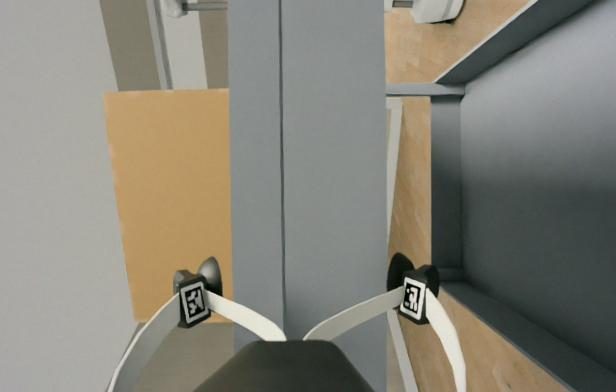

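Request:
{"api": "move", "payload": {
  "r2": {"base":{"translate_m":0.03},"pace":"slow","contact_limits":{"translate_m":0.15}},
  "blocking": false,
  "cameras": []
}}

Request:
{"api": "wait", "payload": {
  "seconds": 2,
  "cameras": []
}}

Request:
{"api": "move", "payload": {
  "r2": {"joints":{"gripper_m":-0.01}},
  "blocking": false,
  "cameras": []
}}

Request:
{"api": "wait", "payload": {
  "seconds": 2,
  "cameras": ["r2_head_camera","r2_wrist_camera"]
}}

Scene clock: 197.93 s.
move: r2 moving
r1: as last shown
r1.lidar_m: 1.42 2.87 0.25 2.11 0.25 0.25 0.58 1.23 1.30 2.73 2.82 1.54
r1.motor_effort: lift_m=+19(19) arm_m=+5(5) wheel_0=-5(6) wheel_1=+8(8) wheel_2=+0(0)
r1.servo_current: wrist_yaw_rad=39(72) wrist_pitch_rad=46(46) wrist_roll_rad=39(59) gripper_m=46(46)
r1.contact_limits: strafe_m 0.7
r1.wrist_depth_mm: - 133 132 - 404 248 186 / - 112 133 - 415 252 188 / - 114 138 - 418 253 190 / - 134 186 - 424 255 190 / 205 - - - 427 257 192 / 220 1182 194 1182 188 258 191 / 219 759 759 788 387 213 192
r2.base_odometry: x=-1.079 y=-0.083 heading=-2.434
r2.turned_by_wheels: +0.000
r2.turned_by_imu: +0.001
r2.base_tilt: forward=-0.7 right=+0.1
r2.lidar_m: 0.40 2.78 2.58 2.63 2.55 2.36 2.43 2.28 2.15 2.22 2.90 0.44
r2.base_status: translate_m moving
r2.joint_positions: lift_m=+0.660 arm_m=+0.000 wrist_yaw_rad=+0.002 wrist_pitch_rad=+0.001 wrist_roll_rad=+1.568 gripper_m=+0.100
r2.joint_status: not commanded
r2.measured_speeds: translate_m=+0.048 strafe_m=+0.000 rotate_rad=-0.002 lift_m=+0.000 arm_m=+0.000 wrist_yaw_rad=-0.002 wrist_pitch_rad=+0.000 wrist_roll_rad=+0.000
r2.motor_effort: lift_m=+21(21) arm_m=-4(4) wheel_0=+6(11) wheel_1=+7(7) wheel_2=-11(11)
r2.servo_current: wrist_yaw_rad=52(52) wrist_pitch_rad=39(39) wrist_roll_rad=46(52) gripper_m=46(59)
r2.contact_limits: translate_m 0.15
r2.hand_pose: x=+0.4595 y=-0.0867 z=+0.8376 quat_wxyz=(+0.708, +0.706, +0.001, +0.000) (m; r2's base frame)
r2.wrist_depth_mm: - - - 230 1863 1756 - / - - 427 231 231 788 - / - 436 433 232 231 788 - / - 459 452 233 232 831 - / - 480 220 234 233 - - / - 500 181 235 193 - - / - - - - - 1756 469
pictures: none
No camera images: "cameras" was empty.

Scene clock: 198.80 s.
earlier move: r2 done
r1.base_odometry: x=-2.172 y=-0.359 heading=-2.392
r1.turned_by_wheels: +0.000
r1.turned_by_imu: +0.000
r1.base_tilt: forward=-1.6 right=+1.3
r1.lidar_m: 1.41 2.89 0.25 2.08 0.25 0.25 0.55 1.23 1.30 2.72 2.81 1.51
r1.base_status: not commanded
r1.joint_positions: lift_m=+0.124 arm_m=+0.000 wrist_yaw_rad=+3.196 wrist_pitch_rad=+0.002 wrist_roll_rad=+0.000 gripper_m=+0.056
r1.joint_status: not commanded
r1.measured_speeds: all 0
r1.motor_effort: lift_m=+19(20) arm_m=+4(5) wheel_0=-5(6) wheel_1=+8(8) wheel_2=+0(0)
r1.servo_current: wrist_yaw_rad=52(72) wrist_pitch_rad=46(46) wrist_roll_rad=46(59) gripper_m=46(46)
r1.contact_limits: strafe_m 0.7
r1.hand_pose: x=-0.1219 y=+0.0715 z=+0.3019 quat_wxyz=(-0.027, -0.001, +0.000, +1.000) (m; r1's base frame)
r1.wrist_depth_mm: - 133 133 - 402 248 186 / - 112 132 - 415 251 188 / - 114 138 - 415 254 190 / - 134 186 - 421 256 190 / 206 - - - 427 256 191 / 220 1182 194 1205 187 258 192 / 219 750 750 788 389 213 191
r2.base_odometry: x=-1.092 y=-0.094 heading=-2.434
r2.turned_by_wheels: +0.000
r2.turned_by_imu: +0.000
r2.base_tilt: forward=-0.7 right=+0.1
r2.lidar_m: 0.37 2.73 2.55 2.64 2.56 2.39 2.45 2.32 2.15 2.21 2.91 0.41
r2.base_status: done
r2.joint_positions: lift_m=+0.660 arm_m=+0.000 wrist_yaw_rad=+0.000 wrist_pitch_rad=+0.001 wrist_roll_rad=+1.568 gripper_m=+0.100
r2.joint_status: not commanded
r2.measured_speeds: all 0
r2.motor_effort: lift_m=+20(21) arm_m=-4(4) wheel_0=+6(11) wheel_1=+6(7) wheel_2=-9(11)
r2.servo_current: wrist_yaw_rad=46(52) wrist_pitch_rad=39(46) wrist_roll_rad=52(59) gripper_m=52(59)
r2.contact_limits: translate_m 0.15
r2.hand_pose: x=+0.4594 y=-0.0873 z=+0.8377 quat_wxyz=(+0.708, +0.706, +0.001, +0.000) (m; r2's base frame)
r2.wrist_depth_mm: - - - 215 213 1756 - / - - 155 214 214 778 - / - 424 415 215 215 820 - / - 439 156 216 216 820 - / - 455 219 216 216 820 - / - 469 157 216 191 - - / - - - - - 1661 455
wait: 0.87 of 2 s (r2 has come to rest)
pictures: none
No camera images: "cameras" was empty.

Scene clock: 199.30 s.
move: r2 moving
r1: as last shown
r1.base_tilt: forward=-1.5 right=+1.3
r1.lidar_m: 1.42 2.88 0.25 2.09 0.25 0.26 0.55 1.22 1.26 2.73 2.82 1.49
r1.motor_effort: lift_m=+19(19) arm_m=+4(5) wheel_0=-5(6) wheel_1=+7(8) wheel_2=+0(0)
r1.servo_current: wrist_yaw_rad=46(65) wrist_pitch_rad=39(46) wrist_roll_rad=59(59) gripper_m=46(46)
r1.contact_limits: strafe_m 0.7
r1.wrist_depth_mm: - 132 133 - 404 249 187 / - 111 132 - 413 251 187 / - 114 139 - 418 254 190 / - 134 186 - 418 257 191 / 205 - - - 424 256 192 / 220 1182 194 1182 187 257 192 / 218 759 750 788 389 214 191
r2.base_odometry: x=-1.092 y=-0.094 heading=-2.434
r2.turned_by_wheels: +0.000
r2.turned_by_imu: +0.000
r2.base_tilt: forward=-0.7 right=+0.1
r2.lidar_m: 0.37 2.75 2.54 2.61 2.52 2.39 2.45 2.32 2.15 2.20 2.91 0.39
r2.base_status: not commanded
r2.joint_positions: lift_m=+0.660 arm_m=+0.000 wrist_yaw_rad=+0.000 wrist_pitch_rad=+0.001 wrist_roll_rad=+1.568 gripper_m=+0.084
r2.joint_status: gripper_m moving
r2.measured_speeds: all 0
r2.motor_effort: lift_m=+20(21) arm_m=-4(4) wheel_0=+6(6) wheel_1=+5(6) wheel_2=-9(9)
r2.servo_current: wrist_yaw_rad=59(59) wrist_pitch_rad=39(46) wrist_roll_rad=52(52) gripper_m=189(189)
r2.contact_limits: translate_m 0.15
r2.hand_pose: x=+0.4594 y=-0.0873 z=+0.8377 quat_wxyz=(+0.708, +0.706, +0.001, +0.000) (m; r2's base frame)
r2.wrist_depth_mm: - - - 213 1808 1756 - / - - 413 214 215 778 - / - 424 415 215 216 - - / - 436 156 215 216 809 - / - 455 156 216 215 788 - / - 466 156 217 188 - - / - - - - - 1661 469
pictures: none
No camera images: "cameras" was empty.

Scene clock: 200.70 s.
earlier move: r2 done
r1.base_odometry: x=-2.172 y=-0.359 heading=-2.392
r1.turned_by_wheels: +0.000
r1.turned_by_imu: +0.000
r1.base_tilt: forward=-1.6 right=+1.3
r1.lidar_m: 1.40 2.92 0.25 2.09 0.25 0.25 0.58 1.26 1.29 2.74 2.81 1.52
r1.base_status: not commanded
r1.joint_positions: lift_m=+0.124 arm_m=+0.000 wrist_yaw_rad=+3.196 wrist_pitch_rad=+0.002 wrist_roll_rad=+0.000 gripper_m=+0.056
r1.joint_status: not commanded
r1.measured_speeds: all 0
r1.motor_effort: lift_m=+19(20) arm_m=+5(5) wheel_0=-5(6) wheel_1=+7(8) wheel_2=+0(0)
r1.servo_current: wrist_yaw_rad=33(72) wrist_pitch_rad=46(52) wrist_roll_rad=52(65) gripper_m=39(46)
r1.contact_limits: strafe_m 0.7
r1.hand_pose: x=-0.1219 y=+0.0715 z=+0.3019 quat_wxyz=(-0.027, -0.001, +0.000, +1.000) (m; r1's base frame)
r1.wrist_depth_mm: - 133 132 - 404 249 187 / - 112 132 - 415 252 189 / - 114 138 - 421 253 190 / - 134 185 - 424 257 191 / 206 - - - 427 256 191 / 220 1205 194 1182 187 258 191 / 218 759 750 798 389 214 191
r2.base_odometry: x=-1.092 y=-0.094 heading=-2.434
r2.turned_by_wheels: +0.000
r2.turned_by_imu: +0.000
r2.base_tilt: forward=-0.7 right=+0.1
r2.lidar_m: 0.38 2.74 2.55 2.63 2.56 2.38 2.46 2.32 2.16 2.24 2.90 0.41
r2.base_status: not commanded
r2.joint_positions: lift_m=+0.660 arm_m=+0.000 wrist_yaw_rad=+0.000 wrist_pitch_rad=+0.003 wrist_roll_rad=+1.568 gripper_m=-0.007
r2.joint_status: all done
r2.measured_speeds: all 0
r2.motor_effort: lift_m=+20(21) arm_m=-4(4) wheel_0=+6(6) wheel_1=+5(6) wheel_2=-6(9)
r2.servo_current: wrist_yaw_rad=59(59) wrist_pitch_rad=39(46) wrist_roll_rad=46(59) gripper_m=228(462)
r2.contact_limits: translate_m 0.15
r2.hand_pose: x=+0.4594 y=-0.0873 z=+0.8371 quat_wxyz=(+0.708, +0.706, +0.001, -0.001) (m; r2's base frame)
r2.wrist_depth_mm: - - - 213 1863 1618 - / - - 407 213 213 759 - / - 415 415 214 214 - - / - 433 154 214 214 - - / - 452 155 215 215 - - / - 459 155 215 194 160 - / - - - - - 1661 -
wait: 1.40 of 2 s (r2 has come to rest)
pictures: r2_head_camera, r2_wrist_camera
Images, in order (width x height): r2_head_camera 420x560, r2_wrist_camera 616x392.

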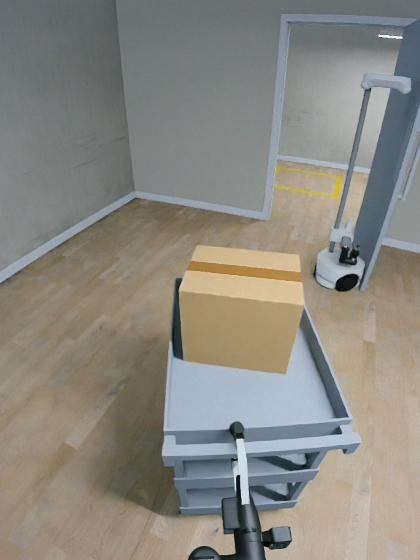

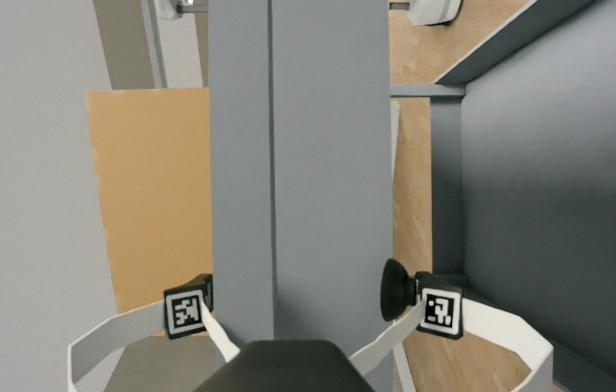

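Request:
{"api": "move", "payload": {
  "r2": {"base":{"translate_m":-0.05,"strafe_m":0.18},"pace":"slow","contact_limits":{"translate_m":0.4}},
  "blocking": false,
  "cameras": []
}}

Request:
{"api": "wait", "payload": {
  "seconds": 4,
  "cameras": []
}}

Request:
{"api": "move", "payload": {
  "r2": {"base":{"rotate_rad":-0.4},"pace":"slow"},
  "blocking": false,
  "cameras": []
}}

Request:
{"api": "wait", "payload": {
  "seconds": 3,
  "cameras": ["r2_head_camera"]
}}

Scene clock: 219.27 s.
move: r2 moving
r1: as last shown
r1.lidar_m: 1.40 2.86 0.25 2.09 0.25 0.25 0.58 1.24 1.27 2.72 2.83 1.51
r1.motor_effort: lift_m=+19(19) arm_m=+4(5) wheel_0=-5(5) wheel_1=+7(8) wheel_2=+0(0)
r1.servo_current: wrist_yaw_rad=78(78) wrist_pitch_rad=39(46) wrist_roll_rad=52(59) gripper_m=46(46)
r1.contact_limits: strafe_m 0.7
r1.wrist_depth_mm: - 133 133 - 404 249 186 / - 112 133 - 413 251 188 / - 114 139 - 413 252 190 / - 134 186 - 421 255 190 / 205 - - - 430 257 192 / 220 1205 193 1182 187 257 192 / 219 759 750 778 389 213 191
r2.base_odometry: x=-1.081 y=-0.102 heading=-2.434
r2.turned_by_wheels: +0.000
r2.turned_by_imu: +0.000
r2.base_tilt: forward=-0.7 right=+0.1
r2.lidar_m: 0.37 2.75 2.56 2.60 2.53 2.38 2.45 2.29 2.17 2.22 2.92 0.43
r2.base_status: translate_m moving; strafe_m moving
r2.joint_positions: lift_m=+0.660 arm_m=+0.000 wrist_yaw_rad=-0.004 wrist_pitch_rad=+0.003 wrist_roll_rad=+1.568 gripper_m=-0.008
r2.joint_status: not commanded
r2.measured_speeds: translate_m=-0.015 strafe_m=+0.048 rotate_rad=-0.001 lift_m=+0.000 arm_m=+0.000 wrist_yaw_rad=-0.025 wrist_pitch_rad=+0.000 wrist_roll_rad=+0.000
r2.motor_effort: lift_m=+20(21) arm_m=-4(4) wheel_0=-13(13) wheel_1=+6(8) wheel_2=+3(7)
r2.servo_current: wrist_yaw_rad=59(59) wrist_pitch_rad=39(46) wrist_roll_rad=46(59) gripper_m=221(234)
r2.contact_limits: translate_m 0.4
r2.hand_pose: x=+0.4589 y=-0.0887 z=+0.8371 quat_wxyz=(+0.708, +0.706, -0.001, -0.003) (m; r2's base frame)
r2.wrist_depth_mm: - - 160 219 1808 1756 - / - - 415 220 820 768 - / - 424 160 220 831 - - / - 442 160 220 820 - - / - 462 160 220 220 - - / - 462 160 221 198 164 - / - - - - - 1708 -
pictures: none
No camera images: "cameras" was empty.

Scene clock: 221.90 s.
earlier move: r2 done
r1.base_odometry: x=-2.172 y=-0.359 heading=-2.392
r1.turned_by_wheels: +0.000
r1.turned_by_imu: +0.000
r1.base_tilt: forward=-1.6 right=+1.3
r1.lidar_m: 1.52 2.88 0.25 2.10 0.25 0.25 0.58 1.25 1.26 2.73 2.83 1.61
r1.base_status: not commanded
r1.joint_positions: lift_m=+0.124 arm_m=+0.000 wrist_yaw_rad=+3.196 wrist_pitch_rad=+0.002 wrist_roll_rad=+0.000 gripper_m=+0.056
r1.joint_status: not commanded
r1.measured_speeds: all 0
r1.motor_effort: lift_m=+19(20) arm_m=+4(5) wheel_0=-5(6) wheel_1=+8(8) wheel_2=+0(0)
r1.servo_current: wrist_yaw_rad=46(78) wrist_pitch_rad=39(52) wrist_roll_rad=59(59) gripper_m=46(46)
r1.contact_limits: strafe_m 0.7
r1.hand_pose: x=-0.1219 y=+0.0715 z=+0.3019 quat_wxyz=(-0.027, -0.001, +0.000, +1.000) (m; r1's base frame)
r1.wrist_depth_mm: - 133 132 - 404 249 187 / - 111 133 - 413 252 188 / - 114 138 - 418 253 190 / - 134 186 - 421 255 190 / 205 - - - 424 256 191 / 220 1205 194 1182 188 258 191 / 218 759 750 788 392 214 191
r2.base_odometry: x=-0.937 y=-0.199 heading=-2.433
r2.turned_by_wheels: +0.001
r2.turned_by_imu: +0.001
r2.base_tilt: forward=-0.7 right=+0.1
r2.lidar_m: 0.41 2.62 2.41 2.48 2.44 2.25 2.34 2.45 2.29 2.34 0.48 0.42
r2.base_status: done
r2.joint_positions: lift_m=+0.660 arm_m=+0.000 wrist_yaw_rad=-0.006 wrist_pitch_rad=-0.003 wrist_roll_rad=+1.569 gripper_m=-0.009
r2.joint_status: not commanded
r2.measured_speeds: all 0
r2.motor_effort: lift_m=+15(21) arm_m=+4(6) wheel_0=-8(16) wheel_1=+4(8) wheel_2=+8(9)
r2.servo_current: wrist_yaw_rad=65(78) wrist_pitch_rad=46(46) wrist_roll_rad=33(59) gripper_m=91(234)
r2.contact_limits: translate_m 0.4
r2.hand_pose: x=+0.4587 y=-0.0892 z=+0.8392 quat_wxyz=(+0.708, +0.707, -0.003, -0.001) (m; r2's base frame)
r2.wrist_depth_mm: - 394 387 196 198 750 - / - 413 410 204 206 759 - / - 445 439 157 213 788 - / - - 466 220 221 831 - / - - 504 217 230 - - / - - 187 177 180 1708 496 / - - - - - 1863 1229
wait: 2.63 of 4 s (r2 has come to rest)
pictures: none
No camera images: "cameras" was empty.

Scene clock: 222.40 s.
move: r2 moving
r1: as last shown
r1.base_tilt: forward=-1.6 right=+1.2
r1.lidar_m: 1.50 2.89 0.25 2.09 0.25 0.26 0.59 1.24 1.29 2.72 2.82 1.61
r1.motor_effort: lift_m=+19(19) arm_m=+4(5) wheel_0=-5(5) wheel_1=+8(8) wheel_2=+0(0)
r1.servo_current: wrist_yaw_rad=72(72) wrist_pitch_rad=39(39) wrist_roll_rad=33(65) gripper_m=39(46)
r1.contact_limits: strafe_m 0.7
r1.wrist_depth_mm: - 133 133 - 404 249 186 / - 112 133 - 415 251 188 / - 114 139 - 418 253 189 / - 134 186 - 424 256 190 / 205 - - - 427 257 191 / 220 1205 194 1160 187 258 192 / 218 750 741 798 389 214 191
r2.base_odometry: x=-0.937 y=-0.199 heading=-2.558
r2.turned_by_wheels: -0.124
r2.turned_by_imu: -0.120
r2.base_tilt: forward=-0.7 right=+0.0
r2.lidar_m: 0.39 2.74 2.42 2.44 2.54 2.27 2.30 2.59 2.29 2.31 2.78 0.42
r2.base_status: rotate_rad moving
r2.joint_positions: lift_m=+0.660 arm_m=+0.000 wrist_yaw_rad=+0.013 wrist_pitch_rad=-0.003 wrist_roll_rad=+1.569 gripper_m=-0.009
r2.joint_status: not commanded
r2.measured_speeds: translate_m=-0.001 strafe_m=+0.002 rotate_rad=-0.493 lift_m=+0.000 arm_m=+0.000 wrist_yaw_rad=+0.008 wrist_pitch_rad=+0.000 wrist_roll_rad=+0.000
r2.motor_effort: lift_m=+15(15) arm_m=+4(4) wheel_0=+16(16) wheel_1=+7(9) wheel_2=+16(16)
r2.servo_current: wrist_yaw_rad=78(78) wrist_pitch_rad=39(46) wrist_roll_rad=39(52) gripper_m=85(91)
r2.hand_pose: x=+0.4604 y=-0.0837 z=+0.8392 quat_wxyz=(+0.708, +0.707, +0.004, +0.006) (m; r2's base frame)
r2.wrist_depth_mm: - - - 204 206 732 - / - 418 407 212 212 768 - / - 445 433 216 216 798 - / - - 459 221 224 820 - / - - 496 227 229 - - / - - 189 176 180 1808 500 / - - - - 241 1618 1229
pictures: none
No camera images: "cameras" was empty.

Scene clock: 223.43 s.
earlier move: r2 done
r1.base_odometry: x=-2.172 y=-0.359 heading=-2.392
r1.turned_by_wheels: +0.000
r1.turned_by_imu: +0.000
r1.base_tilt: forward=-1.5 right=+1.2
r1.lidar_m: 1.49 2.89 0.25 2.07 0.25 0.25 0.57 1.27 1.25 2.73 2.82 1.62
r1.base_status: not commanded
r1.joint_positions: lift_m=+0.124 arm_m=+0.000 wrist_yaw_rad=+3.196 wrist_pitch_rad=+0.002 wrist_roll_rad=+0.000 gripper_m=+0.056
r1.joint_status: not commanded
r1.measured_speeds: all 0
r1.motor_effort: lift_m=+19(19) arm_m=+4(5) wheel_0=-5(5) wheel_1=+8(8) wheel_2=+0(0)
r1.servo_current: wrist_yaw_rad=33(72) wrist_pitch_rad=39(52) wrist_roll_rad=52(65) gripper_m=46(46)
r1.contact_limits: strafe_m 0.7
r1.hand_pose: x=-0.1219 y=+0.0715 z=+0.3019 quat_wxyz=(-0.027, -0.001, +0.000, +1.000) (m; r1's base frame)
r1.wrist_depth_mm: - 132 132 - 404 249 186 / - 112 133 - 413 251 188 / - 114 139 - 413 253 190 / - 134 186 - 424 256 191 / 205 - - - 424 256 191 / 220 1182 194 1182 187 257 192 / 218 741 750 788 389 213 191
r2.base_odometry: x=-0.937 y=-0.198 heading=-2.832
r2.turned_by_wheels: -0.275
r2.turned_by_imu: -0.266
r2.base_tilt: forward=-0.7 right=+0.0
r2.lidar_m: 0.34 0.56 2.52 2.41 2.58 2.33 2.26 2.42 2.34 2.30 2.44 0.47
r2.base_status: done
r2.joint_positions: lift_m=+0.660 arm_m=+0.000 wrist_yaw_rad=+0.002 wrist_pitch_rad=-0.003 wrist_roll_rad=+1.569 gripper_m=-0.009
r2.joint_status: not commanded
r2.measured_speeds: all 0
r2.motor_effort: lift_m=+15(15) arm_m=+3(4) wheel_0=+5(18) wheel_1=+6(10) wheel_2=+2(18)
r2.servo_current: wrist_yaw_rad=46(85) wrist_pitch_rad=46(46) wrist_roll_rad=52(52) gripper_m=78(91)
r2.hand_pose: x=+0.4595 y=-0.0867 z=+0.8392 quat_wxyz=(+0.708, +0.707, +0.000, +0.002) (m; r2's base frame)
r2.wrist_depth_mm: - - - 306 329 1430 402 / - - - 283 300 1756 477 / - - - 266 279 1983 - / - - 477 251 259 820 - / - - 462 238 243 809 - / - 462 184 176 183 809 - / - 445 442 - 214 - -
wait: 1.03 of 3 s (r2 has come to rest)
pictures: r2_head_camera
Images, in order (width x height): r2_head_camera 420x560.

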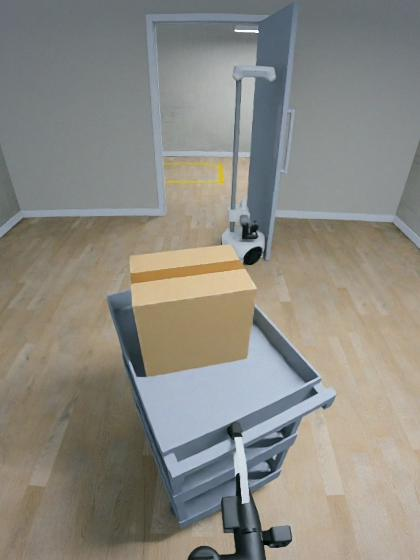

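Request:
{"api": "move", "payload": {
  "r2": {"base":{"translate_m":-0.05,"strafe_m":0.22},"pace":"slow","contact_limits":{"translate_m":0.4}},
  "blocking": false,
  "cameras": []
}}

Request:
{"api": "wait", "payload": {
  "seconds": 5,
  "cameras": ["r2_head_camera","r2_wrist_camera"]
}}

Scene clock: 229.90 s.
move: r2 moving
r1: as last shown
r1.base_tilt: forward=-1.6 right=+1.3
r1.lidar_m: 1.50 2.88 0.25 2.11 0.25 0.25 0.59 1.23 1.30 2.72 2.79 1.64
r1.motor_effort: lift_m=+19(19) arm_m=+4(5) wheel_0=-5(6) wheel_1=+8(8) wheel_2=+0(0)
r1.servo_current: wrist_yaw_rad=46(65) wrist_pitch_rad=39(46) wrist_roll_rad=46(59) gripper_m=46(46)
r1.contact_limits: strafe_m 0.7
r1.wrist_depth_mm: - 133 133 - 404 249 186 / - 111 133 - 413 252 188 / - 115 138 - 418 253 189 / - 134 186 - 421 254 191 / 205 - - - 424 257 192 / 220 1229 194 1160 188 258 191 / 218 750 759 778 389 213 191
r2.base_odometry: x=-0.931 y=-0.210 heading=-2.832
r2.turned_by_wheels: +0.000
r2.turned_by_imu: +0.000
r2.base_tilt: forward=-0.6 right=+0.1
r2.lidar_m: 0.32 0.65 2.49 2.39 2.61 2.34 2.25 2.41 2.35 2.30 2.44 0.48
r2.base_status: translate_m moving; strafe_m moving
r2.joint_positions: lift_m=+0.660 arm_m=+0.000 wrist_yaw_rad=-0.001 wrist_pitch_rad=-0.003 wrist_roll_rad=+1.569 gripper_m=-0.009
r2.joint_status: not commanded
r2.measured_speeds: translate_m=-0.010 strafe_m=+0.049 rotate_rad=-0.002 lift_m=+0.000 arm_m=+0.000 wrist_yaw_rad=-0.008 wrist_pitch_rad=+0.000 wrist_roll_rad=+0.000
r2.motor_effort: lift_m=+15(15) arm_m=-1(2) wheel_0=-8(10) wheel_1=+8(10) wheel_2=+5(7)
r2.servo_current: wrist_yaw_rad=46(52) wrist_pitch_rad=46(46) wrist_roll_rad=39(52) gripper_m=78(78)
r2.contact_limits: translate_m 0.4
r2.hand_pose: x=+0.4592 y=-0.0876 z=+0.8392 quat_wxyz=(+0.708, +0.707, -0.001, +0.001) (m; r2's base frame)
r2.wrist_depth_mm: - - - 309 330 1430 402 / - - - 285 298 1863 484 / - - - 266 279 - - / - - 477 250 259 788 - / - - 466 198 243 831 - / - 459 186 176 183 798 - / - 442 442 - 215 - -
pictures: none
No camera images: "cameras" was empty.

Scene clock: 232.90 s.
earlier move: r2 done
r1.base_odometry: x=-2.172 y=-0.359 heading=-2.392
r1.turned_by_wheels: +0.000
r1.turned_by_imu: +0.000
r1.base_tilt: forward=-1.6 right=+1.3
r1.lidar_m: 1.59 2.88 0.25 2.09 0.25 0.25 0.55 1.24 1.28 2.74 2.82 1.67
r1.base_status: not commanded
r1.joint_positions: lift_m=+0.124 arm_m=+0.000 wrist_yaw_rad=+3.196 wrist_pitch_rad=+0.002 wrist_roll_rad=+0.000 gripper_m=+0.056
r1.joint_status: not commanded
r1.measured_speeds: all 0
r1.motor_effort: lift_m=+19(19) arm_m=+4(5) wheel_0=-5(6) wheel_1=+7(8) wheel_2=+0(0)
r1.servo_current: wrist_yaw_rad=33(72) wrist_pitch_rad=46(52) wrist_roll_rad=33(72) gripper_m=39(52)
r1.contact_limits: strafe_m 0.7
r1.hand_pose: x=-0.1219 y=+0.0715 z=+0.3019 quat_wxyz=(-0.027, -0.001, +0.000, +1.000) (m; r1's base frame)
r1.wrist_depth_mm: - 133 133 - 404 249 186 / - 112 133 - 410 251 188 / - 114 139 - 415 253 189 / - 134 186 - 421 256 190 / 206 - - - 427 257 191 / 219 1205 193 1160 189 257 192 / 219 750 750 798 392 214 191
r2.base_odometry: x=-0.823 y=-0.393 heading=-2.832
r2.turned_by_wheels: +0.000
r2.turned_by_imu: -0.001
r2.base_tilt: forward=-0.7 right=+0.1
r2.lidar_m: 0.38 2.98 2.28 2.20 2.33 2.27 2.20 2.33 2.57 2.52 2.64 0.43
r2.base_status: done
r2.joint_positions: lift_m=+0.660 arm_m=+0.000 wrist_yaw_rad=-0.010 wrist_pitch_rad=-0.004 wrist_roll_rad=+1.569 gripper_m=-0.009
r2.joint_status: not commanded
r2.measured_speeds: all 0
r2.motor_effort: lift_m=+15(15) arm_m=-3(4) wheel_0=-7(18) wheel_1=+4(10) wheel_2=+2(7)
r2.servo_current: wrist_yaw_rad=46(72) wrist_pitch_rad=39(46) wrist_roll_rad=33(52) gripper_m=72(78)
r2.contact_limits: translate_m 0.4
r2.hand_pose: x=+0.4584 y=-0.0902 z=+0.8395 quat_wxyz=(+0.708, +0.707, -0.005, -0.002) (m; r2's base frame)
r2.wrist_depth_mm: - - - 241 240 1808 - / - - - 180 238 1808 - / - 452 445 236 235 831 - / - - 459 234 234 831 - / - - 469 215 231 809 - / - - 186 174 172 - - / - - - - - 1708 508
wait: 3.00 of 5 s (r2 has come to rest)
pictures: r2_head_camera, r2_wrist_camera
Images, in order (width x height): r2_head_camera 420x560, r2_wrist_camera 616x392.

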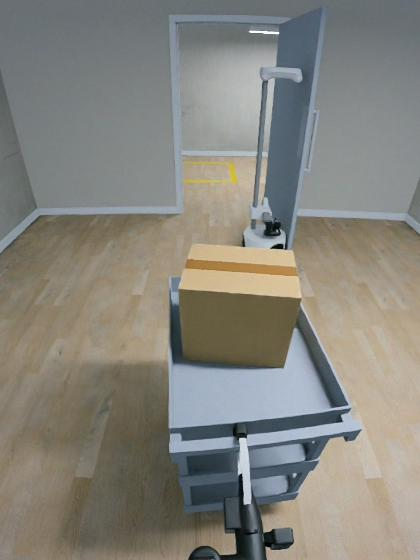

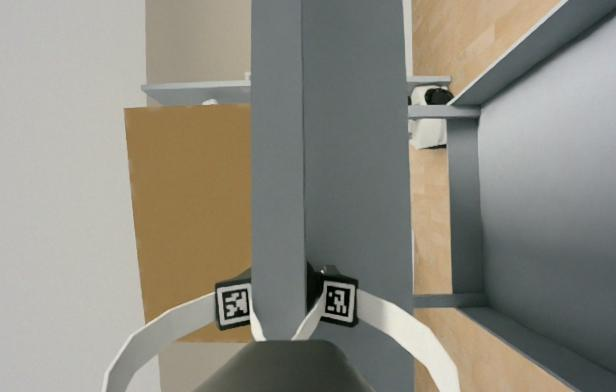

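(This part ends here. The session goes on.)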